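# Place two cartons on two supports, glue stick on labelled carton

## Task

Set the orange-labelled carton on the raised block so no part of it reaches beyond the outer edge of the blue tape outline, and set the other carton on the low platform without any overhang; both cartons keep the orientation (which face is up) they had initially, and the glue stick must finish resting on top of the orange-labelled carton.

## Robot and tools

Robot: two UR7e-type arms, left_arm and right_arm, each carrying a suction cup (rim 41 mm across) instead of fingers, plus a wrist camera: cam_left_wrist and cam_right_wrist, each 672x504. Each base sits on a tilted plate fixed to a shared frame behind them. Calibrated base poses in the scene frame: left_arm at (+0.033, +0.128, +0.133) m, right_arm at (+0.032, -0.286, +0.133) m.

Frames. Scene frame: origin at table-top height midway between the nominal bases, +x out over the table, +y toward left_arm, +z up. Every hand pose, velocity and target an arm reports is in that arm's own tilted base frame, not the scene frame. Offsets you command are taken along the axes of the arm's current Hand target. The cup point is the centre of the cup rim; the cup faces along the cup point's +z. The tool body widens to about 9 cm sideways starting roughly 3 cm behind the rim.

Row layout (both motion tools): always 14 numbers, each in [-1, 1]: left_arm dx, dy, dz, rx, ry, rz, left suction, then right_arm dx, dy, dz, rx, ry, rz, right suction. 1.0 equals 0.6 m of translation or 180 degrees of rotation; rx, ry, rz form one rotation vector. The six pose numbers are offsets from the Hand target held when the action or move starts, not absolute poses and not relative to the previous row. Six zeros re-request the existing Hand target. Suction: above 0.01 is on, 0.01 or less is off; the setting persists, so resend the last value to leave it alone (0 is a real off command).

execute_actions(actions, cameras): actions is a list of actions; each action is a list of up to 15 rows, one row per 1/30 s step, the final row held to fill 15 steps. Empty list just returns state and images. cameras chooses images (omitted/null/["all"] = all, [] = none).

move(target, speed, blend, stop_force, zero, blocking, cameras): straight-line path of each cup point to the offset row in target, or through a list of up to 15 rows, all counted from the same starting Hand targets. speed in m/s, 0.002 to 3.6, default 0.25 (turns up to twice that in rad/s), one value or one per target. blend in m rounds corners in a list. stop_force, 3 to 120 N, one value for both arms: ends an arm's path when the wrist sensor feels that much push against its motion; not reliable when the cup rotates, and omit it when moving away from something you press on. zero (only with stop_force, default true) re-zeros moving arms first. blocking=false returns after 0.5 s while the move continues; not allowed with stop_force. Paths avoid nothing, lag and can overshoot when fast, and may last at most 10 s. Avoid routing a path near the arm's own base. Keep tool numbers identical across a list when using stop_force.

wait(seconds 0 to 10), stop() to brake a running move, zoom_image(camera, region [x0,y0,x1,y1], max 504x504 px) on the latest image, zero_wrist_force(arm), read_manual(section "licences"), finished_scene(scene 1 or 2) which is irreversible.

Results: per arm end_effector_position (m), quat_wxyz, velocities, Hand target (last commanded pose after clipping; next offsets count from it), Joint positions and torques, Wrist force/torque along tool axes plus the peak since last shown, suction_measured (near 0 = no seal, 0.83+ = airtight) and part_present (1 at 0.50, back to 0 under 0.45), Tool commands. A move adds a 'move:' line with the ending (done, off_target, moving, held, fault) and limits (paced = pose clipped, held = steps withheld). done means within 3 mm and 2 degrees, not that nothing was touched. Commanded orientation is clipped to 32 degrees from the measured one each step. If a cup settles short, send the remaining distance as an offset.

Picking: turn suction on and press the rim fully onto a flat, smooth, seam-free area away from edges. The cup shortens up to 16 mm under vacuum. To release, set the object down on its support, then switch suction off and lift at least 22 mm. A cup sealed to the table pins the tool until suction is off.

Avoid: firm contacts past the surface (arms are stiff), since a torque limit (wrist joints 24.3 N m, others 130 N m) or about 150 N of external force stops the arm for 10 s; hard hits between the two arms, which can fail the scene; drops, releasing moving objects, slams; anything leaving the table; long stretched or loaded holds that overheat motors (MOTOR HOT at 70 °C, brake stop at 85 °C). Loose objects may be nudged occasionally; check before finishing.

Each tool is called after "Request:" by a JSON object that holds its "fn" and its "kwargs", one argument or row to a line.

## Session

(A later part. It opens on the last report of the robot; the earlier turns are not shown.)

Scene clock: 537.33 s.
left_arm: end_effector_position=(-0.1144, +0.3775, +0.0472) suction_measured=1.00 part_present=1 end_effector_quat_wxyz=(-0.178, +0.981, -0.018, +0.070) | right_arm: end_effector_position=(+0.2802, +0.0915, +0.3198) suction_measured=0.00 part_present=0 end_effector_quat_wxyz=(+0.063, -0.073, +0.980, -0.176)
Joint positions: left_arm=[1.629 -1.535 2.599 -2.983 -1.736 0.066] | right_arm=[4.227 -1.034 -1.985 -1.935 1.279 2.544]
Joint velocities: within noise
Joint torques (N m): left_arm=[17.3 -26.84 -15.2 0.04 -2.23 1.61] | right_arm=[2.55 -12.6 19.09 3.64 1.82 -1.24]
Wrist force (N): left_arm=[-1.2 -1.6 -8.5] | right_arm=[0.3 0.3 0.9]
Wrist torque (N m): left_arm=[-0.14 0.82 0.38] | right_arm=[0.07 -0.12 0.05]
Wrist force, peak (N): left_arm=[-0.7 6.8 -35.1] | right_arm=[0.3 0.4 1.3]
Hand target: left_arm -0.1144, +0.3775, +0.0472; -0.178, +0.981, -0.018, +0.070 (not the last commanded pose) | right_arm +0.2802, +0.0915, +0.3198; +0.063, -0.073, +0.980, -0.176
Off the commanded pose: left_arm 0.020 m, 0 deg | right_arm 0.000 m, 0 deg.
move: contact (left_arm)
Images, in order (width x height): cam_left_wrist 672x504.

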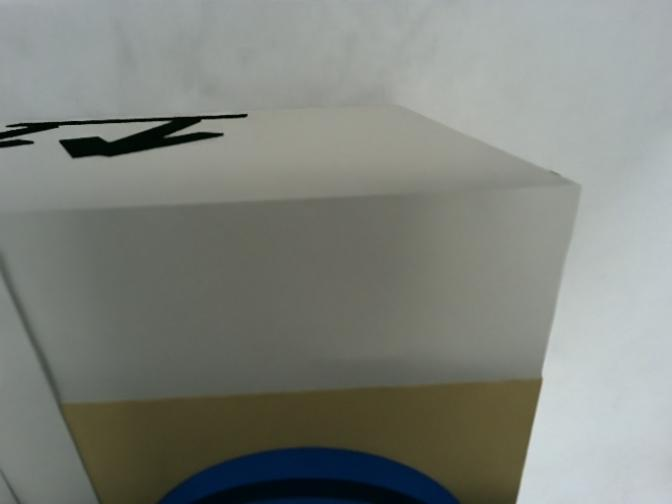

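Request:
{"fn": "move", "kwargs": {
  "target": [
    [0,0,-0.04,0,0,0,1,0,0,0,0,0,0,0],
    [0,-0.19,-0.04,0,0,0,1,0,0,0,0,0,0,0]
  ],
  "speed": [0.06,0.2],
  "cameras": []
}}

Request:
{"fn": "move", "kwargs": {
  "target": [0,0,0.06,0,0,0,1,0,0,0,0,0,0,0],
  "speed": 0.015,
  "stop_force": 4,
  "cameras": []
}}

Request:
{"fn": "move", "kwargs": {
  "target": [0,0,0,0,0,0,0,0,0,0,0,0,0,0],
  "cameras": []
}}

Request:
{"fn": "move", "kwargs": {
  "target": [
    [0,0,-0.05,0,0,0,0,0,0,0,0,0,0,0],
    [0,0,-0.3,0,0,0,0,0,0,0,0,0,0,0]
  ],
  "speed": [0.06,0.2],
  "cameras": ["cam_left_wrist"]
}}

Scene clock: 569.47 s.
left_arm: end_effector_position=(-0.1167, +0.4758, +0.1095) suction_measured=1.00 part_present=1 end_effector_quat_wxyz=(-0.178, +0.981, -0.018, +0.070) | right_arm: end_effector_position=(+0.2802, +0.0915, +0.3198) suction_measured=0.00 part_present=0 end_effector_quat_wxyz=(+0.063, -0.073, +0.980, -0.176)
Joint positions: left_arm=[1.62 -1.505 2.3 -2.716 -1.733 0.057] | right_arm=[4.227 -1.034 -1.985 -1.935 1.279 2.544]
Joint velocities: within noise
Joint torques (N m): left_arm=[1.99 -24.65 -22.43 -1.61 -2.5 1.64] | right_arm=[1.95 -13.06 19.06 3.65 1.86 -1.01]
Wrist force (N): left_arm=[-2.1 0.9 3.3] | right_arm=[0.2 0.4 1.1]
Wrist torque (N m): left_arm=[0.20 0.79 0.37] | right_arm=[0.08 -0.10 0.05]
Wrist force, peak (N): left_arm=[-1.4 -1.3 -8.9] | right_arm=[0.4 0.4 1.2]
Hand target: left_arm -0.1167, +0.4759, +0.1095; -0.178, +0.981, -0.018, +0.070 | right_arm +0.2802, +0.0915, +0.3198; +0.063, -0.073, +0.980, -0.176
Off the commanded pose: left_arm 0.000 m, 0 deg | right_arm 0.000 m, 0 deg.
move: done
No camera images: "cameras" was empty.

Scene clock: 572.33 s.
left_arm: end_effector_position=(-0.1131, +0.4845, +0.0865) suction_measured=1.00 part_present=1 end_effector_quat_wxyz=(-0.178, +0.981, -0.018, +0.070) | right_arm: end_effector_position=(+0.2802, +0.0915, +0.3198) suction_measured=0.00 part_present=0 end_effector_quat_wxyz=(+0.063, -0.073, +0.980, -0.176)
Joint positions: left_arm=[1.611 -1.435 2.306 -2.794 -1.73 0.048] | right_arm=[4.227 -1.034 -1.985 -1.935 1.279 2.544]
Joint velocities: within noise
Joint torques (N m): left_arm=[19.13 -39.64 -18.56 -1.9 -2.29 1.54] | right_arm=[2.81 -13.59 19.21 3.62 1.78 -1.04]
Wrist force (N): left_arm=[-2.1 1.3 1.8] | right_arm=[0.2 0.3 1.0]
Wrist torque (N m): left_arm=[0.00 0.86 0.36] | right_arm=[0.07 -0.11 0.05]
Wrist force, peak (N): left_arm=[-1.9 2.9 -16.2] | right_arm=[0.1 0.3 1.4]
Hand target: left_arm -0.1131, +0.4845, +0.0866; -0.178, +0.981, -0.018, +0.070 (not the last commanded pose) | right_arm +0.2802, +0.0915, +0.3198; +0.063, -0.073, +0.980, -0.176
Off the commanded pose: left_arm 0.011 m, 0 deg | right_arm 0.000 m, 0 deg.
move: contact (left_arm)
No camera images: "cameras" was empty.

Scene clock: 572.83 s.
left_arm: end_effector_position=(-0.1131, +0.4845, +0.0866) suction_measured=0.00 part_present=0 end_effector_quat_wxyz=(-0.178, +0.981, -0.018, +0.070) | right_arm: end_effector_position=(+0.2802, +0.0915, +0.3198) suction_measured=0.00 part_present=0 end_effector_quat_wxyz=(+0.063, -0.073, +0.980, -0.176)
Joint positions: left_arm=[1.611 -1.435 2.306 -2.794 -1.73 0.048] | right_arm=[4.227 -1.034 -1.985 -1.935 1.279 2.544]
Joint velocities: within noise
Joint torques (N m): left_arm=[15.49 -21.23 -12.61 -1.88 -2.29 1.5] | right_arm=[3.28 -13.08 20.34 3.72 1.72 -1.08]
Wrist force (N): left_arm=[-1.4 -1.2 -18.1] | right_arm=[0.2 0.2 1.1]
Wrist torque (N m): left_arm=[-0.02 0.76 0.36] | right_arm=[0.05 -0.10 0.05]
Wrist force, peak (N): left_arm=[-1.5 -1.3 -18.3] | right_arm=[0.1 0.5 1.2]
Hand target: left_arm -0.1131, +0.4845, +0.0866; -0.178, +0.981, -0.018, +0.070 | right_arm +0.2802, +0.0915, +0.3198; +0.063, -0.073, +0.980, -0.176
Off the commanded pose: left_arm 0.000 m, 0 deg | right_arm 0.000 m, 0 deg.
move: done
No camera images: "cameras" was empty.

Scene clock: 574.87 s.
left_arm: end_effector_position=(-0.1391, +0.4222, +0.2533) suction_measured=0.00 part_present=0 end_effector_quat_wxyz=(-0.178, +0.981, -0.018, +0.070) | right_arm: end_effector_position=(+0.2802, +0.0915, +0.3198) suction_measured=0.00 part_present=0 end_effector_quat_wxyz=(+0.063, -0.073, +0.980, -0.176)
Joint positions: left_arm=[1.692 -1.839 2.152 -2.222 -1.757 0.126] | right_arm=[4.227 -1.034 -1.985 -1.935 1.279 2.544]
Joint velocities: within noise
Joint torques (N m): left_arm=[17.42 -29.25 -29.93 -1.13 -2.53 1.48] | right_arm=[3.02 -13.95 20.14 3.61 1.9 -1.21]
Wrist force (N): left_arm=[-2.2 1.0 -0.7] | right_arm=[0.2 0.3 1.2]
Wrist torque (N m): left_arm=[0.07 0.80 0.37] | right_arm=[0.07 -0.10 0.05]
Wrist force, peak (N): left_arm=[-1.5 -1.3 -18.4] | right_arm=[0.3 0.2 1.2]
Hand target: left_arm -0.1392, +0.4221, +0.2534; -0.178, +0.981, -0.018, +0.070 | right_arm +0.2802, +0.0915, +0.3198; +0.063, -0.073, +0.980, -0.176
Off the commanded pose: left_arm 0.000 m, 0 deg | right_arm 0.000 m, 0 deg.
move: done
Images, in order (width x height): cam_left_wrist 672x504.

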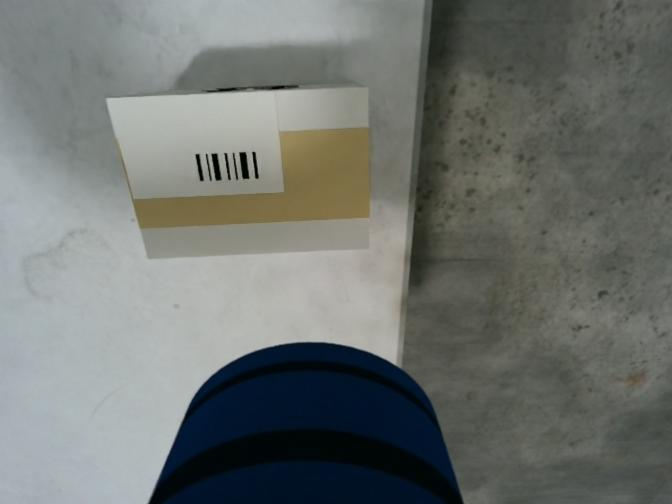

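Request:
{"fn": "move", "kwargs": {
  "target": [0.008,0.4167,0.05,0,0,0.5,0,0,0,0,0,0,0,0],
  "cameras": ["cam_left_wrist"]
}}

Scene clock: 583.77 s.
left_arm: end_effector_position=(-0.1326, +0.1982, +0.1384) suction_measured=0.00 part_present=0 end_effector_quat_wxyz=(-0.175, +0.681, -0.707, -0.076) | right_arm: end_effector_position=(+0.2802, +0.0915, +0.3198) suction_measured=0.00 part_present=0 end_effector_quat_wxyz=(+0.063, -0.073, +0.980, -0.176)
Joint positions: left_arm=[1.837 -2.43 2.69 -2.14 -1.804 1.837] | right_arm=[4.227 -1.034 -1.985 -1.935 1.279 2.544]
Joint velocities: within noise
Joint torques (N m): left_arm=[12.09 -3.34 -6.94 -1.14 -2.68 1.31] | right_arm=[3.69 -12.24 21.22 3.65 1.72 -1.07]
Wrist force (N): left_arm=[-1.9 1.0 -0.8] | right_arm=[0.1 0.4 1.2]
Wrist torque (N m): left_arm=[0.08 0.75 0.39] | right_arm=[0.08 -0.09 0.05]
Wrist force, peak (N): left_arm=[-2.1 1.3 -1.1] | right_arm=[0.3 0.4 1.3]
Hand target: left_arm -0.1326, +0.1982, +0.1384; -0.176, +0.681, -0.707, -0.076 | right_arm +0.2802, +0.0915, +0.3198; +0.063, -0.073, +0.980, -0.176
Off the commanded pose: left_arm 0.000 m, 0 deg | right_arm 0.000 m, 0 deg.
move: done
Images, in order (width x height): cam_left_wrist 672x504.

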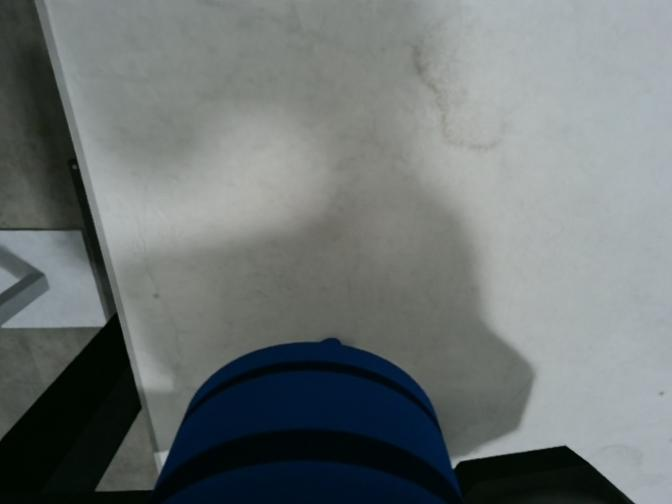

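Request:
{"fn": "move", "kwargs": {
  "target": [
    [0.1,-0.0083,0.1,0,0,0,0,0,0,0,0,0,0,0],
    [0.2078,-0.0083,0.225,0,0,0,0,0,0,0,0,0,0,0]
  ],
  "speed": 0.1,
  "cameras": ["cam_left_wrist"]
}}

Scene clock: 593.90 s.
left_arm: end_effector_position=(-0.1271, +0.1828, +0.1063) suction_measured=0.00 part_present=0 end_effector_quat_wxyz=(-0.175, +0.681, -0.707, -0.076) | right_arm: end_effector_position=(+0.2802, +0.0915, +0.3198) suction_measured=0.00 part_present=0 end_effector_quat_wxyz=(+0.063, -0.073, +0.980, -0.176)
Joint positions: left_arm=[1.829 -2.474 2.781 -2.187 -1.802 1.83] | right_arm=[4.227 -1.034 -1.985 -1.935 1.279 2.544]
Joint velocities: within noise
Joint torques (N m): left_arm=[11.4 12.52 -30.28 -1.06 -2.64 1.52] | right_arm=[4.39 -14.24 21.61 3.57 1.86 -1.15]
Wrist force (N): left_arm=[-2.0 0.9 -0.9] | right_arm=[0.3 0.2 1.1]
Wrist torque (N m): left_arm=[0.05 0.76 0.39] | right_arm=[0.06 -0.11 0.05]
Wrist force, peak (N): left_arm=[-2.4 1.2 -1.5] | right_arm=[0.3 0.4 1.3]
Hand target: left_arm -0.1271, +0.1829, +0.1064; -0.176, +0.681, -0.707, -0.076 (not the last commanded pose) | right_arm +0.2802, +0.0915, +0.3198; +0.063, -0.073, +0.980, -0.176
Off the commanded pose: left_arm 0.148 m, 0 deg | right_arm 0.000 m, 0 deg.
move: held (left_arm; a check stopped the path); path passed 0 of 2 targets; limits=held
pose unreachable (left arm): on one or more control steps of this call, first in action 0 (counted from 0), this arm could not follow its commanded pose, so it was not sent that pose on those steps. It may still have moved: this result reports where it is.
cause: moving toward the commanded pose would bring two parts of the arm too close to each other (joints 3 (elbow) and 4 (wrist 1) lie between them).
Images, in order (width x height): cam_left_wrist 672x504.

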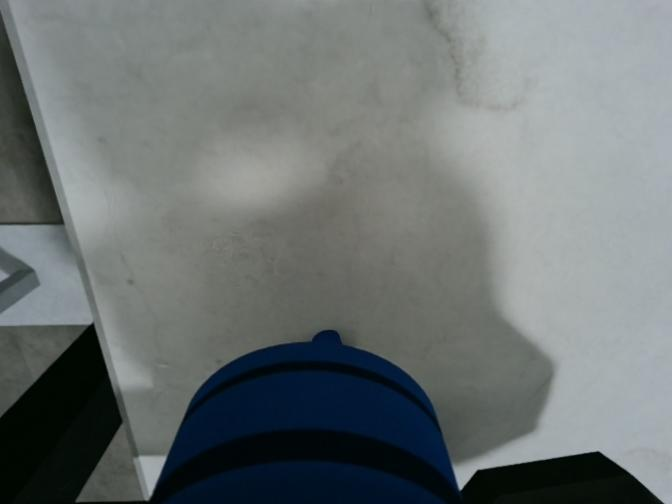

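Request:
{"fn": "move", "kwargs": {
  "target": [
    [0,0,0,0,0.122,0,0,0,0,0,0,0,0,0],
    [0.171,-0.007,0.2,0,0.122,0,0,0,0,0,0,0,0,0]
  ],
  "speed": 0.12,
  "cameras": ["cam_left_wrist"]
}}

Scene clock: 607.53 s.
left_arm: end_effector_position=(-0.1176, +0.1558, +0.0429) suction_measured=0.00 part_present=0 end_effector_quat_wxyz=(-0.037, +0.683, -0.727, +0.056) | right_arm: end_effector_position=(+0.2802, +0.0915, +0.3198) suction_measured=0.00 part_present=0 end_effector_quat_wxyz=(+0.063, -0.073, +0.980, -0.176)
Joint positions: left_arm=[1.67 -2.212 2.772 -2.087 -1.698 1.736] | right_arm=[4.227 -1.034 -1.985 -1.935 1.279 2.544]
Joint velocities: within noise
Joint torques (N m): left_arm=[13.44 -7.88 -25.8 -0.5 -1.29 1.54] | right_arm=[4.85 -13.61 22.11 3.38 1.77 -1.05]
Wrist force (N): left_arm=[-1.0 0.7 -0.5] | right_arm=[0.3 0.4 1.1]
Wrist torque (N m): left_arm=[0.03 0.47 0.24] | right_arm=[0.07 -0.11 0.05]
Wrist force, peak (N): left_arm=[0.8 0.4 3.1] | right_arm=[0.2 0.5 1.3]
Hand target: left_arm -0.1177, +0.1558, +0.0430; -0.037, +0.683, -0.727, +0.056 (not the last commanded pose) | right_arm +0.2802, +0.0915, +0.3198; +0.063, -0.073, +0.980, -0.176
Off the commanded pose: left_arm 0.088 m, 0 deg | right_arm 0.000 m, 0 deg.
move: held (left_arm; a check stopped the path); path passed 1 of 2 targets; limits=held
pose unreachable (left arm): on one or more control steps of this call, first in action 0 (counted from 0), this arm could not follow its commanded pose, so it was not sent that pose on those steps. It may still have moved: this result reports where it is.
cause: moving toward the commanded pose would bring two parts of the arm too close to each other (joints 3 (elbow) and 4 (wrist 1) lie between them).
Images, in order (width x height): cam_left_wrist 672x504.

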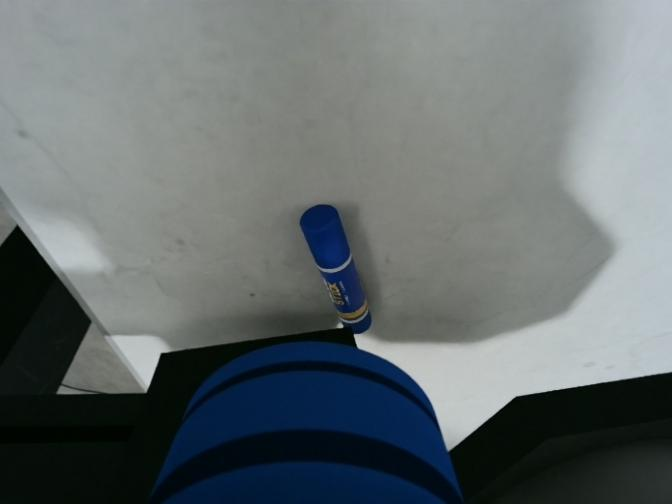

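Request:
{"fn": "move", "kwargs": {
  "target": [
    [-0.3345,-0.0473,-0.2988,0,0,0,0,0,0,0,0,0,0,0],
    [-0.4522,-0.5935,-0.3632,-0.0429,0.0083,0.2298,0,0,0,0,0,0,0,0]
  ],
  "speed": 0.25,
  "blend": [0.05,0],
  "cameras": ["cam_left_wrist"]
}}

Scene clock: 704.07 s.
left_arm: end_effector_position=(+0.2234, +0.4116, +0.2999) suction_measured=0.00 part_present=0 end_effector_quat_wxyz=(+0.000, -0.383, +0.924, +0.000) | right_arm: end_effector_position=(+0.2802, +0.0915, +0.3198) suction_measured=0.00 part_present=0 end_effector_quat_wxyz=(+0.063, -0.073, +0.980, -0.176)
Joint positions: left_arm=[0.785 -1.668 1.76 -1.663 -1.571 1.571] | right_arm=[4.227 -1.034 -1.985 -1.935 1.279 2.544]
Joint velocities: within noise
Joint torques (N m): left_arm=[-6.15 -26.72 -31.62 -0.34 2.31 1.55] | right_arm=[4.9 -12.96 23.13 3.56 1.7 -0.99]
Wrist force (N): left_arm=[-1.2 0.2 -0.6] | right_arm=[0.3 0.3 1.0]
Wrist torque (N m): left_arm=[-0.07 0.51 0.18] | right_arm=[0.07 -0.12 0.05]
Wrist force, peak (N): left_arm=[-2.3 -0.6 -0.8] | right_arm=[0.2 0.3 1.4]
Hand target: left_arm +0.2236, +0.4117, +0.2999; +0.000, -0.382, +0.924, +0.000 | right_arm +0.2802, +0.0915, +0.3198; +0.063, -0.073, +0.980, -0.176
Off the commanded pose: left_arm 0.000 m, 0 deg | right_arm 0.000 m, 0 deg.
move: done
Images, in order (width x height): cam_left_wrist 672x504.

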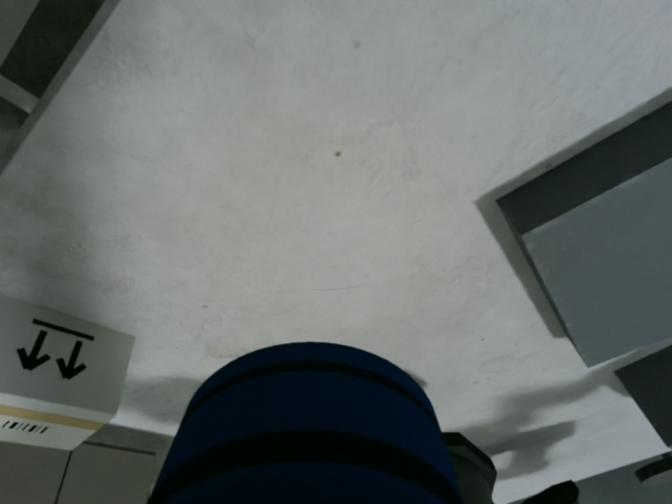

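Request:
{"fn": "move", "kwargs": {
  "target": [
    [0,0.1595,-0.0317,-0.125,0,0,0,0,0,0,0,0,0,0],
    [0,0.2947,-0.122,-0.25,0,0,0,0,0,0,0,0,0,0],
    [0,0.385,-0.2572,-0.375,0,0,0,0,0,0,0,0,0,0],
    [0,0.4167,-0.4167,-0.5,0,0,0,0,0,0,0,0,0,0]
  ],
  "speed": 0.3,
  "cameras": []
}}

Scene clock: 710.63 s.
left_arm: end_effector_position=(+0.0468, +0.5885, +0.5497) suction_measured=0.00 part_present=0 end_effector_quat_wxyz=(-0.271, -0.271, +0.653, +0.653) | right_arm: end_effector_position=(+0.2802, +0.0915, +0.3198) suction_measured=0.00 part_present=0 end_effector_quat_wxyz=(+0.063, -0.073, +0.980, -0.176)
Joint positions: left_arm=[0.786 -1.668 1.747 -1.602 -0.001 1.523] | right_arm=[4.227 -1.034 -1.985 -1.935 1.279 2.544]
Joint velocities: within noise
Joint torques (N m): left_arm=[12.56 -27.15 -31.68 -4 4.04 1.57] | right_arm=[7.08 -13.34 24.52 3.71 2 -1.02]
Wrist force (N): left_arm=[-1.7 2.9 1.8] | right_arm=[0.2 0.2 1.1]
Wrist torque (N m): left_arm=[0.78 0.24 0.66] | right_arm=[0.06 -0.09 0.05]
Wrist force, peak (N): left_arm=[-1.7 3.5 1.8] | right_arm=[0.3 0.5 1.3]
Hand target: left_arm +0.0467, +0.5886, +0.5498; -0.270, -0.271, +0.654, +0.653 | right_arm +0.2802, +0.0915, +0.3198; +0.063, -0.073, +0.980, -0.176
Off the commanded pose: left_arm 0.000 m, 0 deg | right_arm 0.000 m, 0 deg.
move: done
No camera images: "cameras" was empty.

Request:
{"fn": "move", "kwargs": {
  "target": [
    [0,0.1595,-0.0317,-0.125,0,0,0,0,0,0,0,0,0,0],
    [0,0.2947,-0.122,-0.25,0,0,0,0,0,0,0,0,0,0],
    [0,0.385,-0.2572,-0.375,0,0,0,0,0,0,0,0,0,0],
    [0,0.4167,-0.4167,-0.5,0,0,0,0,0,0,0,0,0,0]
  ],
  "speed": 0.3,
  "cameras": []
}}

Scene clock: 716.23 s.
left_arm: end_effector_position=(+0.2232, +0.4118, +0.7999) suction_measured=0.00 part_present=0 end_effector_quat_wxyz=(-0.382, +0.000, +0.000, +0.924) | right_arm: end_effector_position=(+0.2802, +0.0915, +0.3198) suction_measured=0.00 part_present=0 end_effector_quat_wxyz=(+0.063, -0.073, +0.980, -0.176)
Joint positions: left_arm=[0.785 -1.668 1.758 -1.661 1.57 1.571] | right_arm=[4.227 -1.034 -1.985 -1.935 1.279 2.544]
Joint velocities: within noise
Joint torques (N m): left_arm=[12.31 -41.8 -32.75 -1.79 2.64 -2.29] | right_arm=[5.84 -12.57 25.17 3.45 1.73 -0.9]
Wrist force (N): left_arm=[-2.4 1.1 2.8] | right_arm=[0.3 0.4 1.1]
Wrist torque (N m): left_arm=[0.68 -0.19 0.26] | right_arm=[0.08 -0.12 0.05]
Wrist force, peak (N): left_arm=[-2.2 3.0 3.0] | right_arm=[0.3 0.6 1.4]
Hand target: left_arm +0.2233, +0.4118, +0.7999; -0.382, +0.000, +0.000, +0.924 | right_arm +0.2802, +0.0915, +0.3198; +0.063, -0.073, +0.980, -0.176
Off the commanded pose: left_arm 0.000 m, 0 deg | right_arm 0.000 m, 0 deg.
move: done
No camera images: "cameras" was empty.

Request:
{"fn": "move", "kwargs": {
  "target": [
    [-0.1468,0,-0.0953,0,-0.125,0,0,0,0,0,0,0,0,0],
    [-0.246,0,-0.2395,0,-0.25,0,0,0,0,0,0,0,0,0],
    [-0.2825,0,-0.4107,0,-0.375,0,0,0,0,0,0,0,0,0],
    [-0.2505,0,-0.5828,0,-0.5,0,0,0,0,0,0,0,0,0]
  ],
  "speed": 0.3,
  "cameras": []
}}

Request:
{"fn": "move", "kwargs": {
  "target": [
    [-0.1468,0,-0.0953,0,-0.125,0,0,0,0,0,0,0,0,0],
    [-0.246,0,-0.2395,0,-0.25,0,0,0,0,0,0,0,0,0],
    [-0.2825,0,-0.4107,0,-0.375,0,0,0,0,0,0,0,0,0],
    [-0.2505,0,-0.5828,0,-0.5,0,0,0,0,0,0,0,0,0]
  ],
  "speed": 0.3,
  "cameras": ["cam_left_wrist"]
}}

Scene clock: 724.17 s.
left_arm: end_effector_position=(+0.3298, +0.5179, +0.4504) suction_measured=0.00 part_present=0 end_effector_quat_wxyz=(-0.270, +0.653, +0.271, +0.654) | right_arm: end_effector_position=(+0.2802, +0.0915, +0.3198) suction_measured=0.00 part_present=0 end_effector_quat_wxyz=(+0.063, -0.073, +0.980, -0.176)
Joint positions: left_arm=[0.785 -1.667 1.758 -0.091 1.571 1.57] | right_arm=[4.227 -1.034 -1.985 -1.935 1.279 2.544]
Joint velocities: within noise
Joint torques (N m): left_arm=[-6.72 -25.12 -30.5 0.56 -2.36 1.44] | right_arm=[6.6 -12.58 25.15 3.54 1.61 -1.06]
Wrist force (N): left_arm=[0.1 0.2 0.8] | right_arm=[0.5 0.3 1.1]
Wrist torque (N m): left_arm=[0.13 -0.13 0.06] | right_arm=[0.07 -0.14 0.05]
Wrist force, peak (N): left_arm=[-2.2 1.0 3.5] | right_arm=[0.4 0.2 1.4]
Hand target: left_arm +0.3298, +0.5179, +0.4503; -0.270, +0.653, +0.271, +0.653 | right_arm +0.2802, +0.0915, +0.3198; +0.063, -0.073, +0.980, -0.176
Off the commanded pose: left_arm 0.000 m, 0 deg | right_arm 0.000 m, 0 deg.
move: done
No camera images: "cameras" was empty.

Scene clock: 727.87 s.
left_arm: end_effector_position=(+0.0826, +0.2708, +0.2999) suction_measured=0.00 part_present=0 end_effector_quat_wxyz=(+0.000, +0.924, +0.382, +0.000) | right_arm: end_effector_position=(+0.2802, +0.0915, +0.3198) suction_measured=0.00 part_present=0 end_effector_quat_wxyz=(+0.063, -0.073, +0.980, -0.176)
Joint positions: left_arm=[0.785 -1.668 1.759 1.478 1.571 1.571] | right_arm=[4.227 -1.034 -1.985 -1.935 1.279 2.544]
Joint velocities: within noise
Joint torques (N m): left_arm=[-5.46 -35.19 -2.6 4.77 -2.33 -2.19] | right_arm=[7.2 -13.79 25.7 3.41 1.78 -0.9]
Wrist force (N): left_arm=[-2.9 1.3 -0.7] | right_arm=[0.3 0.4 1.2]
Wrist torque (N m): left_arm=[0.18 0.99 0.58] | right_arm=[0.08 -0.11 0.04]
Wrist force, peak (N): left_arm=[-3.4 1.2 -1.0] | right_arm=[0.5 0.4 1.4]
Hand target: left_arm +0.0825, +0.2707, +0.2999; +0.000, +0.924, +0.382, +0.000 | right_arm +0.2802, +0.0915, +0.3198; +0.063, -0.073, +0.980, -0.176
Off the commanded pose: left_arm 0.000 m, 0 deg | right_arm 0.000 m, 0 deg.
move: done
Images, in order (width x height): cam_left_wrist 672x504.

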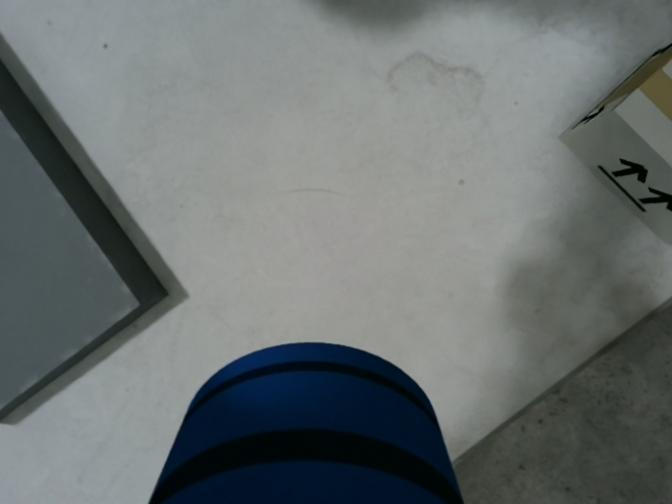

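Request:
{"fn": "move", "kwargs": {
  "target": [
    [-0.0983,-0.285,0.1333,0.0075,0.0587,0.767,0,0,0,0,0,0,0,0],
    [-0.3744,-0.0847,0.4825,0.0075,0.0587,0.767,0,0,0,0,0,0,0,0]
  ],
  "speed": [0.3,0.15],
  "cameras": ["cam_left_wrist"]
}}

Scene clock: 745.13 s.
left_arm: end_effector_position=(-0.1122, +0.1479, +0.0104) suction_measured=0.00 part_present=0 end_effector_quat_wxyz=(-0.036, +0.684, -0.726, +0.063) | right_arm: end_effector_position=(+0.2802, +0.0915, +0.3198) suction_measured=0.00 part_present=0 end_effector_quat_wxyz=(+0.063, -0.073, +0.980, -0.176)
Joint positions: left_arm=[1.652 -1.431 2.437 0.618 1.705 4.856] | right_arm=[4.227 -1.034 -1.985 -1.935 1.279 2.544]
Joint velocities: within noise
Joint torques (N m): left_arm=[17.61 -15.75 11.39 1.72 2.38 1.57] | right_arm=[8.16 -12.02 26.85 3.42 1.57 -0.95]
Wrist force (N): left_arm=[-0.9 0.5 -0.8] | right_arm=[0.3 0.3 1.2]
Wrist torque (N m): left_arm=[0.00 0.44 0.24] | right_arm=[0.07 -0.12 0.05]
Wrist force, peak (N): left_arm=[-3.3 1.2 -0.8] | right_arm=[0.4 0.4 1.4]
Hand target: left_arm -0.1122, +0.1478, +0.0103; -0.036, +0.684, -0.726, +0.063 | right_arm +0.2802, +0.0915, +0.3198; +0.063, -0.073, +0.980, -0.176
Off the commanded pose: left_arm 0.000 m, 0 deg | right_arm 0.000 m, 0 deg.
move: done
Images, in order (width x height): cam_left_wrist 672x504.

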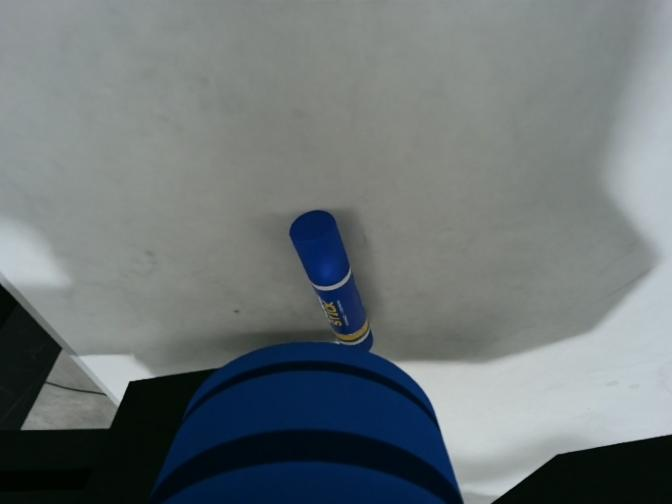

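Request:
{"fn": "move", "kwargs": {
  "target": [0.0118,-0.0017,0.1397,0,0,0,0,0,0,0,0,0,0,0],
  "speed": 0.12,
  "cameras": ["cam_left_wrist"]
}}

Request:
{"fn": "move", "kwargs": {
  "target": [-0.025,0,0.0618,0,0,0,0,0,0,0,0,0,0,0],
  "speed": 0.008,
  "stop_force": 4,
  "cameras": ["cam_left_wrist"]
}}

Scene clock: 759.37 s.
left_arm: end_effector_position=(-0.1000, +0.1372, -0.0722) suction_measured=0.00 part_present=0 end_effector_quat_wxyz=(-0.036, +0.684, -0.726, +0.063) | right_arm: end_effector_position=(+0.2802, +0.0915, +0.3198) suction_measured=0.00 part_present=0 end_effector_quat_wxyz=(+0.063, -0.073, +0.980, -0.176)
Joint positions: left_arm=[1.579 -1.17 2.529 0.256 1.709 4.782] | right_arm=[4.227 -1.034 -1.985 -1.935 1.279 2.544]
Joint velocities: within noise
Joint torques (N m): left_arm=[-2.07 -17.98 17.87 1.99 -2.66 -2.15] | right_arm=[8.94 -12.06 28.12 3.46 1.67 -1.14]
Wrist force (N): left_arm=[-1.2 0.8 -0.5] | right_arm=[0.3 0.2 1.5]
Wrist torque (N m): left_arm=[0.05 0.49 0.25] | right_arm=[0.06 -0.11 0.05]
Wrist force, peak (N): left_arm=[-1.0 0.4 -1.5] | right_arm=[0.3 0.2 1.5]
Hand target: left_arm -0.1000, +0.1372, -0.0722; -0.036, +0.684, -0.726, +0.063 | right_arm +0.2802, +0.0915, +0.3198; +0.063, -0.073, +0.980, -0.176
Off the commanded pose: left_arm 0.000 m, 0 deg | right_arm 0.000 m, 0 deg.
move: done
Images, in order (width x height): cam_left_wrist 672x504.

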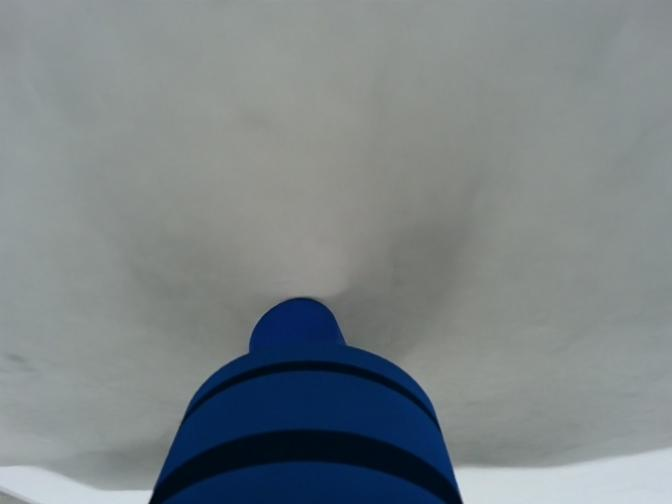

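Scene clock: 764.60 s.
left_arm: end_effector_position=(-0.0953, +0.1477, -0.1013) suction_measured=0.00 part_present=0 end_effector_quat_wxyz=(-0.036, +0.684, -0.726, +0.063) | right_arm: end_effector_position=(+0.2802, +0.0915, +0.3198) suction_measured=0.00 part_present=0 end_effector_quat_wxyz=(+0.063, -0.073, +0.980, -0.176)
Joint positions: left_arm=[1.548 -1.052 2.51 0.152 1.71 4.751] | right_arm=[4.227 -1.034 -1.985 -1.935 1.279 2.544]
Joint velocities: within noise
Joint torques (N m): left_arm=[17.74 -33.96 17.04 3.57 0.99 1.52] | right_arm=[7.49 -12.25 28.26 3.52 1.64 -0.79]
Wrist force (N): left_arm=[2.2 1.0 -3.6] | right_arm=[0.3 0.4 1.3]
Wrist torque (N m): left_arm=[0.04 0.42 0.24] | right_arm=[0.08 -0.11 0.05]
Wrist force, peak (N): left_arm=[2.5 0.9 -4.1] | right_arm=[0.4 0.3 1.5]
Hand target: left_arm -0.0953, +0.1477, -0.1013; -0.036, +0.684, -0.726, +0.063 (not the last commanded pose) | right_arm +0.2802, +0.0915, +0.3198; +0.063, -0.073, +0.980, -0.176
Off the commanded pose: left_arm 0.009 m, 0 deg | right_arm 0.000 m, 0 deg.
move: contact (left_arm)
Images, in order (width x height): cam_left_wrist 672x504.

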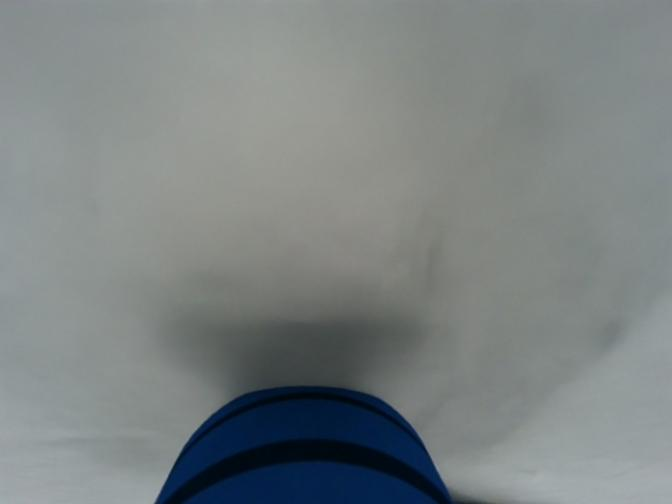

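Request:
{"fn": "move", "kwargs": {
  "target": [-0.0618,0,-0.025,0,0,0,0,0,0,0,0,0,0,0],
  "speed": 0.04,
  "cameras": ["cam_left_wrist"]
}}

Request:
{"fn": "move", "kwargs": {
  "target": [-0.02,0,-0.14,0,0,0,0,0,0,0,0,0,0,0],
  "speed": 0.12,
  "cameras": ["cam_left_wrist"]
}}

Scene clock: 770.03 s.
left_arm: end_effector_position=(-0.0951, +0.1852, -0.0877) suction_measured=0.00 part_present=0 end_effector_quat_wxyz=(-0.036, +0.684, -0.726, +0.063) | right_arm: end_effector_position=(+0.2802, +0.0915, +0.3198) suction_measured=0.00 part_present=0 end_effector_quat_wxyz=(+0.063, -0.073, +0.980, -0.176)
Joint positions: left_arm=[1.551 -1.077 2.413 0.275 1.71 4.755] | right_arm=[4.227 -1.034 -1.985 -1.935 1.279 2.544]
Joint velocities: within noise
Joint torques (N m): left_arm=[16.49 -36.58 -13.15 1.41 0.65 1.43] | right_arm=[8.61 -12.25 28.4 3.26 1.66 -0.92]
Wrist force (N): left_arm=[10.1 0.4 -5.8] | right_arm=[0.3 0.2 1.3]
Wrist torque (N m): left_arm=[-0.01 0.46 0.23] | right_arm=[0.06 -0.11 0.05]
Wrist force, peak (N): left_arm=[12.7 1.2 -6.2] | right_arm=[0.4 0.4 1.5]
Hand target: left_arm -0.0951, +0.1853, -0.0877; -0.036, +0.684, -0.726, +0.063 | right_arm +0.2802, +0.0915, +0.3198; +0.063, -0.073, +0.980, -0.176
Off the commanded pose: left_arm 0.000 m, 0 deg | right_arm 0.000 m, 0 deg.
move: done
Images, in order (width x height): cam_left_wrist 672x504.

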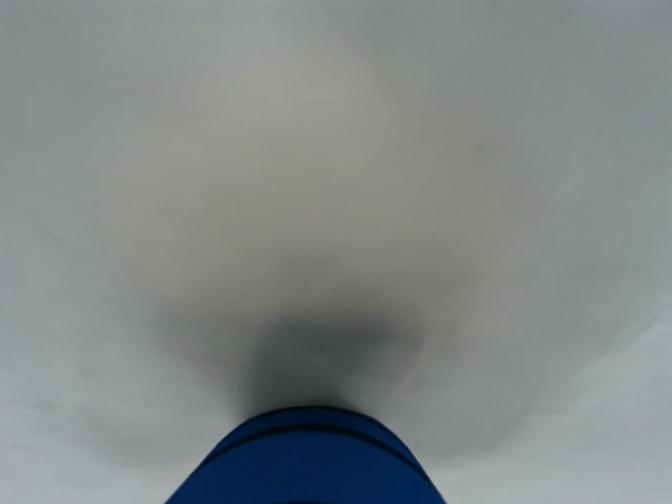

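Scene clock: 771.43 s.
left_arm: end_effector_position=(-0.1060, +0.2008, -0.0051) suction_measured=0.00 part_present=0 end_effector_quat_wxyz=(-0.036, +0.684, -0.726, +0.063) | right_arm: end_effector_position=(+0.2802, +0.0915, +0.3198) suction_measured=0.00 part_present=0 end_effector_quat_wxyz=(+0.063, -0.073, +0.980, -0.176)
Joint positions: left_arm=[1.604 -1.304 2.33 0.593 1.708 4.808] | right_arm=[4.227 -1.034 -1.985 -1.935 1.279 2.544]
Joint velocities: within noise
Joint torques (N m): left_arm=[18.27 -32.9 -12.57 4.99 2.31 1.56] | right_arm=[9.06 -12.25 28.94 3.51 1.52 -0.97]
Wrist force (N): left_arm=[-1.3 0.5 -0.7] | right_arm=[0.3 0.3 1.5]
Wrist torque (N m): left_arm=[0.00 0.52 0.23] | right_arm=[0.07 -0.12 0.05]
Wrist force, peak (N): left_arm=[10.1 0.4 -5.8] | right_arm=[0.3 0.3 1.5]
Hand target: left_arm -0.1060, +0.2008, -0.0050; -0.036, +0.684, -0.726, +0.063 | right_arm +0.2802, +0.0915, +0.3198; +0.063, -0.073, +0.980, -0.176
Off the commanded pose: left_arm 0.000 m, 0 deg | right_arm 0.000 m, 0 deg.
move: done
Images, in order (width x height): cam_left_wrist 672x504.

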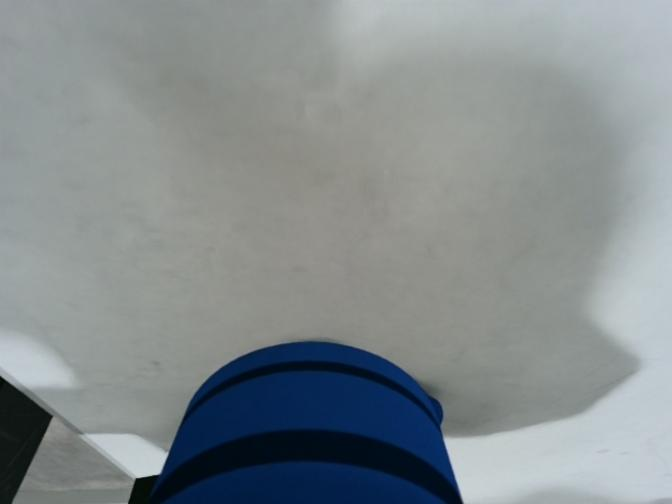

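Request:
{"fn": "move", "kwargs": {
  "target": [-0.06,0,-0.15,0,0,0,0,0,0,0,0,0,0,0],
  "speed": 0.15,
  "cameras": ["cam_left_wrist"]
}}

Scene clock: 774.43 s.
left_arm: end_effector_position=(-0.1161, +0.2404, +0.0828) suction_measured=0.00 part_present=0 end_effector_quat_wxyz=(-0.036, +0.684, -0.726, +0.063) | right_arm: end_effector_position=(+0.2802, +0.0915, +0.3198) suction_measured=0.00 part_present=0 end_effector_quat_wxyz=(+0.063, -0.073, +0.980, -0.176)
Joint positions: left_arm=[1.638 -1.418 2.136 0.905 1.706 4.842] | right_arm=[4.227 -1.034 -1.985 -1.935 1.279 2.544]
Joint velocities: within noise
Joint torques (N m): left_arm=[17.98 -35.15 -18.58 4.73 2.26 1.56] | right_arm=[9.29 -11.38 30.07 3.39 1.57 -0.9]
Wrist force (N): left_arm=[-1.1 0.7 -0.6] | right_arm=[0.2 0.2 1.2]
Wrist torque (N m): left_arm=[0.04 0.48 0.23] | right_arm=[0.05 -0.10 0.04]
Wrist force, peak (N): left_arm=[-1.3 0.7 -1.5] | right_arm=[0.3 0.4 1.6]
Hand target: left_arm -0.1162, +0.2405, +0.0829; -0.036, +0.684, -0.726, +0.063 | right_arm +0.2802, +0.0915, +0.3198; +0.063, -0.073, +0.980, -0.176
Off the commanded pose: left_arm 0.000 m, 0 deg | right_arm 0.000 m, 0 deg.
move: done
Images, in order (width x height): cam_left_wrist 672x504.

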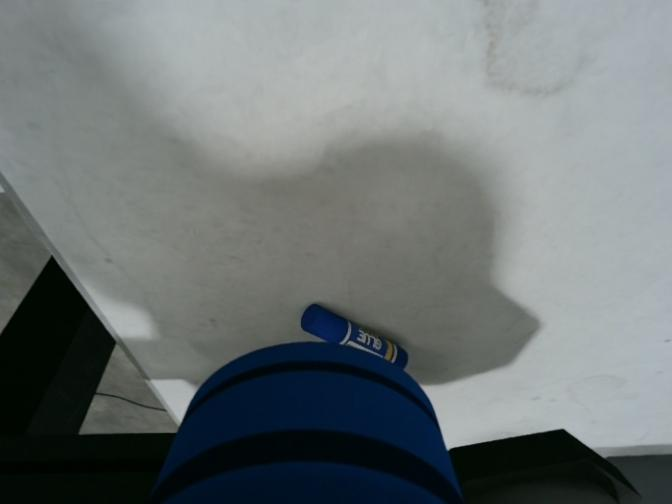

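Request:
{"fn": "move", "kwargs": {
  "target": [0.1703,-0.0348,0.2612,0,0,0,0,0,0,0,0,0,0,0],
  "speed": 0.15,
  "cameras": ["cam_left_wrist"]
}}

Scene clock: 808.90 s.
left_arm: end_effector_position=(-0.0802, +0.1308, -0.0658) suction_measured=0.00 part_present=0 end_effector_quat_wxyz=(-0.036, +0.684, -0.726, +0.063) | right_arm: end_effector_position=(+0.2802, +0.0915, +0.3198) suction_measured=0.00 part_present=0 end_effector_quat_wxyz=(+0.063, -0.073, +0.980, -0.176)
Joint positions: left_arm=[1.43 -1.228 2.592 0.23 1.714 4.632] | right_arm=[4.227 -1.034 -1.985 -1.935 1.279 2.544]
Joint velocities: within noise
Joint torques (N m): left_arm=[-1.22 -15.96 19.13 1.77 -2.56 -2.04] | right_arm=[9.7 -11.4 30.98 3.37 1.76 -0.95]
Wrist force (N): left_arm=[-0.9 0.7 -0.5] | right_arm=[0.4 0.1 1.1]
Wrist torque (N m): left_arm=[0.03 0.45 0.24] | right_arm=[0.03 -0.14 0.05]
Wrist force, peak (N): left_arm=[-1.6 0.9 -1.4] | right_arm=[0.4 0.2 1.5]
Hand target: left_arm -0.0802, +0.1308, -0.0658; -0.036, +0.684, -0.726, +0.063 | right_arm +0.2802, +0.0915, +0.3198; +0.063, -0.073, +0.980, -0.176
Off the commanded pose: left_arm 0.000 m, 0 deg | right_arm 0.000 m, 0 deg.
move: done
Images, in order (width x height): cam_left_wrist 672x504.

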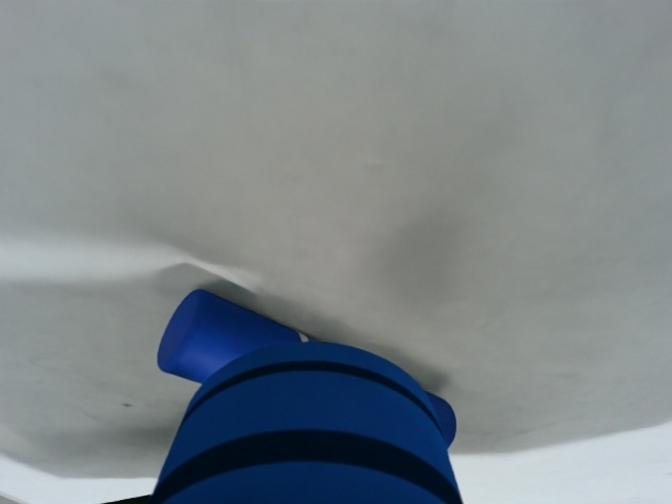

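Request:
{"fn": "move", "kwargs": {
  "target": [-0.0281,0,0.0695,0,0,0,0,0,0,0,0,0,0,0],
  "speed": 0.008,
  "stop_force": 4,
  "cameras": ["cam_left_wrist"]
}}

Scene clock: 818.67 s.
left_arm: end_effector_position=(-0.0741, +0.1444, -0.1035) suction_measured=0.00 part_present=0 end_effector_quat_wxyz=(-0.036, +0.684, -0.726, +0.063) | right_arm: end_effector_position=(+0.2802, +0.0915, +0.3198) suction_measured=0.00 part_present=0 end_effector_quat_wxyz=(+0.063, -0.073, +0.980, -0.176)
Joint positions: left_arm=[1.399 -1.059 2.564 0.084 1.714 4.601] | right_arm=[4.227 -1.034 -1.985 -1.935 1.279 2.544]
Joint velocities: within noise
Joint torques (N m): left_arm=[16.54 -33.11 18.37 3.66 1.27 1.56] | right_arm=[9.08 -9.55 32.24 3.25 1.69 -0.96]
Wrist force (N): left_arm=[3.0 0.7 -3.5] | right_arm=[0.5 0.1 1.1]
Wrist torque (N m): left_arm=[0.05 0.36 0.23] | right_arm=[0.04 -0.14 0.05]
Wrist force, peak (N): left_arm=[3.4 0.5 -3.9] | right_arm=[0.4 0.2 1.6]
Hand target: left_arm -0.0741, +0.1444, -0.1035; -0.036, +0.684, -0.726, +0.063 (not the last commanded pose) | right_arm +0.2802, +0.0915, +0.3198; +0.063, -0.073, +0.980, -0.176
Off the commanded pose: left_arm 0.004 m, 0 deg | right_arm 0.000 m, 0 deg.
move: contact (left_arm)
Images, in order (width x height): cam_left_wrist 672x504.

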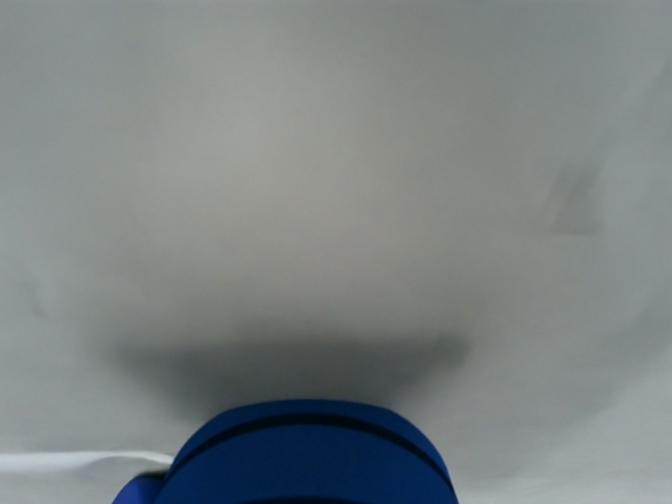

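Request:
{"fn": "move", "kwargs": {
  "target": [-0.0583,-0.0428,-0.0198,0,0,0,0,0,0,0,0,0,0,0],
  "speed": 0.04,
  "cameras": ["cam_left_wrist"]
}}

Request:
{"fn": "move", "kwargs": {
  "target": [-0.08,0.0428,-0.28,0,0,0,0,0,0,0,0,0,0,0],
  "speed": 0.15,
  "cameras": ["cam_left_wrist"]
}}

Scene clock: 822.97 s.
left_arm: end_effector_position=(-0.0483, +0.1780, -0.0893) suction_measured=0.00 part_present=0 end_effector_quat_wxyz=(-0.035, +0.684, -0.726, +0.063) | right_arm: end_effector_position=(+0.2802, +0.0915, +0.3198) suction_measured=0.00 part_present=0 end_effector_quat_wxyz=(+0.063, -0.073, +0.980, -0.176)
Joint positions: left_arm=[1.28 -1.112 2.507 0.178 1.716 4.481] | right_arm=[4.227 -1.034 -1.985 -1.935 1.279 2.544]
Joint velocities: within noise
Joint torques (N m): left_arm=[-8.9 -39.72 -28.4 -7.58 -0.32 -2.09] | right_arm=[8.83 -9.89 31.15 3.43 1.82 -0.84]
Wrist force (N): left_arm=[35.0 18.7 -22.4] | right_arm=[0.6 0.2 1.4]
Wrist torque (N m): left_arm=[0.14 0.20 0.10] | right_arm=[0.06 -0.15 0.05]
Wrist force, peak (N): left_arm=[35.0 18.7 -22.4] | right_arm=[0.3 0.3 1.6]
Hand target: left_arm -0.0482, +0.1783, -0.0893; -0.036, +0.684, -0.726, +0.063 | right_arm +0.2802, +0.0915, +0.3198; +0.063, -0.073, +0.980, -0.176
Off the commanded pose: left_arm 0.000 m, 0 deg | right_arm 0.000 m, 0 deg.
move: done
Images, in order (width x height): cam_left_wrist 672x504.

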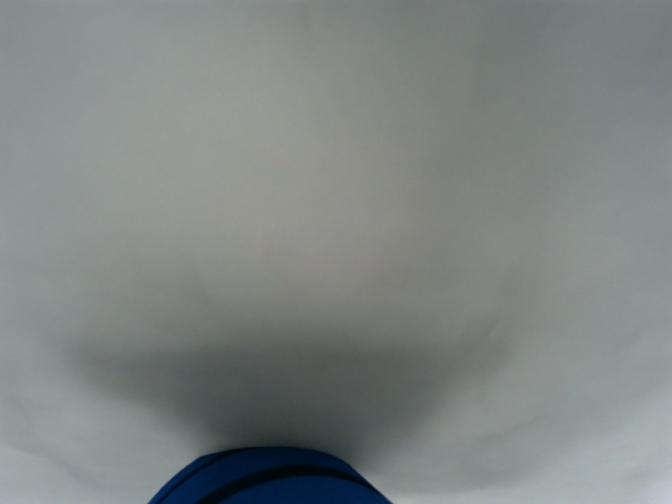

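Scene clock: 824.90 s.
left_arm: end_effector_position=(-0.0938, +0.2347, +0.0716) suction_measured=0.00 part_present=0 end_effector_quat_wxyz=(-0.036, +0.684, -0.726, +0.063) | right_arm: end_effector_position=(+0.2802, +0.0915, +0.3198) suction_measured=0.00 part_present=0 end_effector_quat_wxyz=(+0.063, -0.073, +0.980, -0.176)
Joint positions: left_arm=[1.55 -1.437 2.193 0.854 1.71 4.753] | right_arm=[4.227 -1.034 -1.985 -1.935 1.279 2.544]
Joint velocities: within noise
Joint torques (N m): left_arm=[17.44 -35.13 -17.3 4.82 2.42 1.64] | right_arm=[8.78 -10.11 32.84 3.26 1.69 -0.89]
Wrist force (N): left_arm=[-1.2 0.3 -0.5] | right_arm=[0.3 0.5 1.4]
Wrist torque (N m): left_arm=[-0.01 0.50 0.24] | right_arm=[0.09 -0.12 0.05]
Wrist force, peak (N): left_arm=[35.1 18.8 -22.4] | right_arm=[0.5 0.3 1.5]
Hand target: left_arm -0.0938, +0.2347, +0.0717; -0.036, +0.684, -0.726, +0.063 | right_arm +0.2802, +0.0915, +0.3198; +0.063, -0.073, +0.980, -0.176
Off the commanded pose: left_arm 0.000 m, 0 deg | right_arm 0.000 m, 0 deg.
move: done
Images, in order (width x height): cam_left_wrist 672x504.

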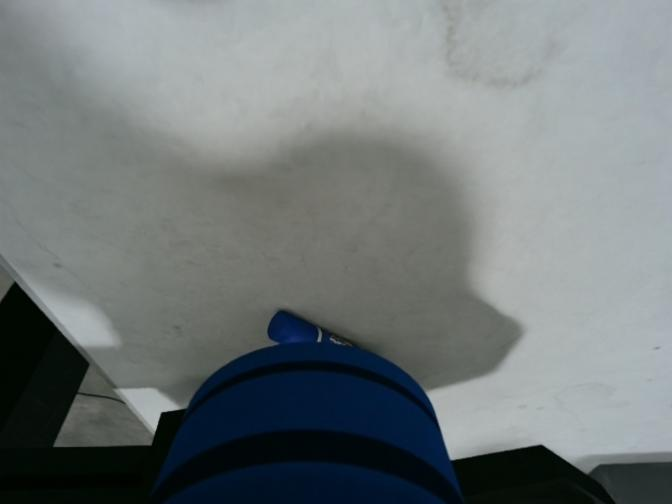

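Request:
{"fn": "move", "kwargs": {
  "target": [
    [0,0.059,0,0.0798,-0.0802,0.2103,0,0,0,0,0,0,0,0],
    [0.1627,0.059,0.2368,0.0798,-0.0802,0.2103,0,0,0,0,0,0,0,0]
  ],
  "speed": 0.15,
  "cameras": ["cam_left_wrist"]
}}

Scene clock: 855.57 s.
left_arm: end_effector_position=(-0.1152, +0.1334, -0.0705) suction_measured=0.00 part_present=0 end_effector_quat_wxyz=(+0.227, -0.406, +0.884, -0.052) | right_arm: end_effector_position=(+0.2802, +0.0915, +0.3198) suction_measured=0.00 part_present=0 end_effector_quat_wxyz=(+0.063, -0.073, +0.980, -0.176)
Joint positions: left_arm=[2.128 -0.996 2.361 0.377 2.009 6.018] | right_arm=[4.227 -1.034 -1.985 -1.935 1.279 2.544]
Joint velocities: within noise
Joint torques (N m): left_arm=[20.27 -20.18 15.11 1.5 -1.67 1.41] | right_arm=[9 -9.72 32.48 3.2 1.82 -1.01]
Wrist force (N): left_arm=[-2.1 0.0 -1.1] | right_arm=[0.4 0.3 1.4]
Wrist torque (N m): left_arm=[-0.11 0.76 0.21] | right_arm=[0.07 -0.13 0.05]
Wrist force, peak (N): left_arm=[-2.7 0.3 -1.6] | right_arm=[0.3 0.4 1.6]
Hand target: left_arm -0.1152, +0.1333, -0.0706; +0.227, -0.406, +0.884, -0.052 | right_arm +0.2802, +0.0915, +0.3198; +0.063, -0.073, +0.980, -0.176
Off the commanded pose: left_arm 0.000 m, 0 deg | right_arm 0.000 m, 0 deg.
move: done
Images, in order (width x height): cam_left_wrist 672x504.

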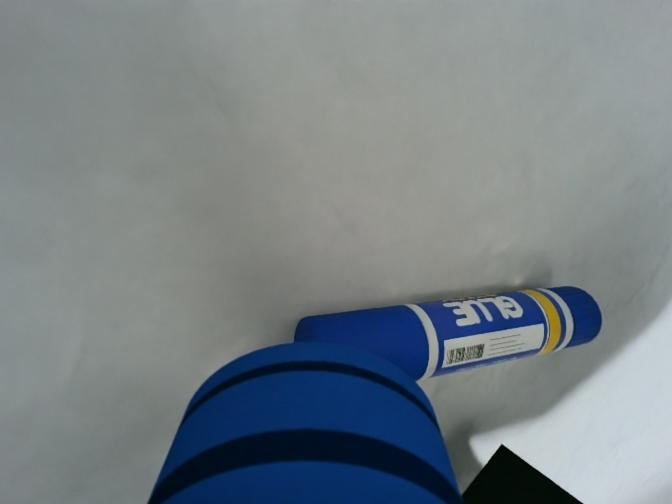

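Request:
{"fn": "move", "kwargs": {
  "target": [0,0.0205,0.051,0,0,0,0,0,0,0,0,0,0,0],
  "speed": 0.01,
  "stop_force": 3,
  "cameras": ["cam_left_wrist"]
}}

Scene clock: 864.67 s.
left_arm: end_effector_position=(-0.1102, +0.1444, -0.1012) suction_measured=0.00 part_present=0 end_effector_quat_wxyz=(+0.227, -0.406, +0.884, -0.052) | right_arm: end_effector_position=(+0.2802, +0.0915, +0.3198) suction_measured=0.00 part_present=0 end_effector_quat_wxyz=(+0.063, -0.073, +0.980, -0.176)
Joint positions: left_arm=[2.081 -0.901 2.348 0.274 2.017 5.967] | right_arm=[4.227 -1.034 -1.985 -1.935 1.279 2.544]
Joint velocities: within noise
Joint torques (N m): left_arm=[2.18 -22.93 -5.89 1.36 2.67 -2.21] | right_arm=[8.95 -9.75 33.41 3.36 1.46 -0.84]
Wrist force (N): left_arm=[-2.4 -0.8 -2.7] | right_arm=[0.4 0.3 1.6]
Wrist torque (N m): left_arm=[-0.16 0.78 0.21] | right_arm=[0.07 -0.13 0.04]
Wrist force, peak (N): left_arm=[-2.5 -0.8 -2.6] | right_arm=[0.3 0.3 1.6]
Hand target: left_arm -0.1102, +0.1444, -0.1012; +0.227, -0.406, +0.884, -0.052 | right_arm +0.2802, +0.0915, +0.3198; +0.063, -0.073, +0.980, -0.176
Off the commanded pose: left_arm 0.000 m, 0 deg | right_arm 0.000 m, 0 deg.
move: done
Images, in order (width x height): cam_left_wrist 672x504.

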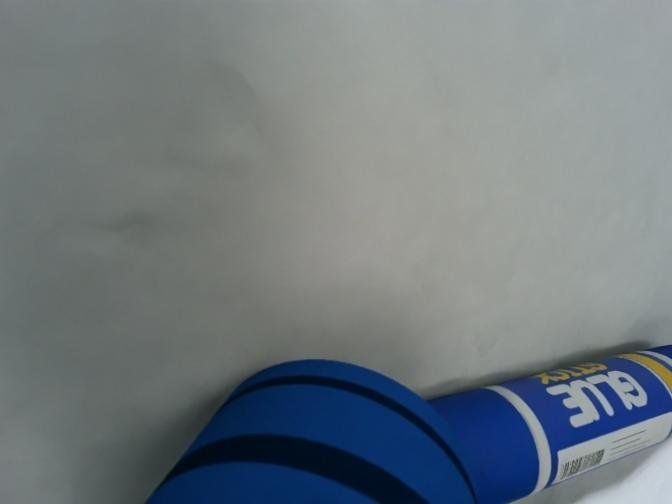

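Request:
{"fn": "move", "kwargs": {
  "target": [-0.0667,0,0,0,0,0,0,0,0,0,0,0,0,0],
  "speed": 0.03,
  "cameras": ["cam_left_wrist"]
}}

Scene clock: 868.30 s.
left_arm: end_effector_position=(-0.0875, +0.1740, -0.0869) suction_measured=0.00 part_present=0 end_effector_quat_wxyz=(+0.227, -0.406, +0.884, -0.052) | right_arm: end_effector_position=(+0.2802, +0.0915, +0.3198) suction_measured=0.00 part_present=0 end_effector_quat_wxyz=(+0.063, -0.073, +0.980, -0.176)
Joint positions: left_arm=[1.925 -0.974 2.364 0.256 2.034 5.795] | right_arm=[4.227 -1.034 -1.985 -1.935 1.279 2.544]
Joint velocities: within noise
Joint torques (N m): left_arm=[0.04 -36.37 17.53 1.55 2.7 -2.09] | right_arm=[8.64 -9.1 33.53 3.25 1.55 -0.96]
Wrist force (N): left_arm=[-1.8 -0.5 -1.4] | right_arm=[0.4 0.3 1.5]
Wrist torque (N m): left_arm=[-0.18 0.74 0.19] | right_arm=[0.06 -0.14 0.05]
Wrist force, peak (N): left_arm=[-2.3 -0.7 -2.8] | right_arm=[0.4 0.3 1.6]
Hand target: left_arm -0.0874, +0.1740, -0.0869; +0.227, -0.406, +0.884, -0.052 | right_arm +0.2802, +0.0915, +0.3198; +0.063, -0.073, +0.980, -0.176
Off the commanded pose: left_arm 0.000 m, 0 deg | right_arm 0.000 m, 0 deg.
move: done
Images, in order (width x height): cam_left_wrist 672x504.

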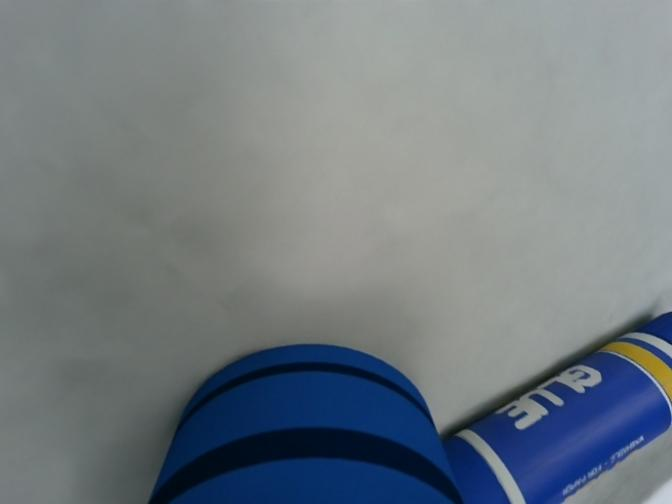

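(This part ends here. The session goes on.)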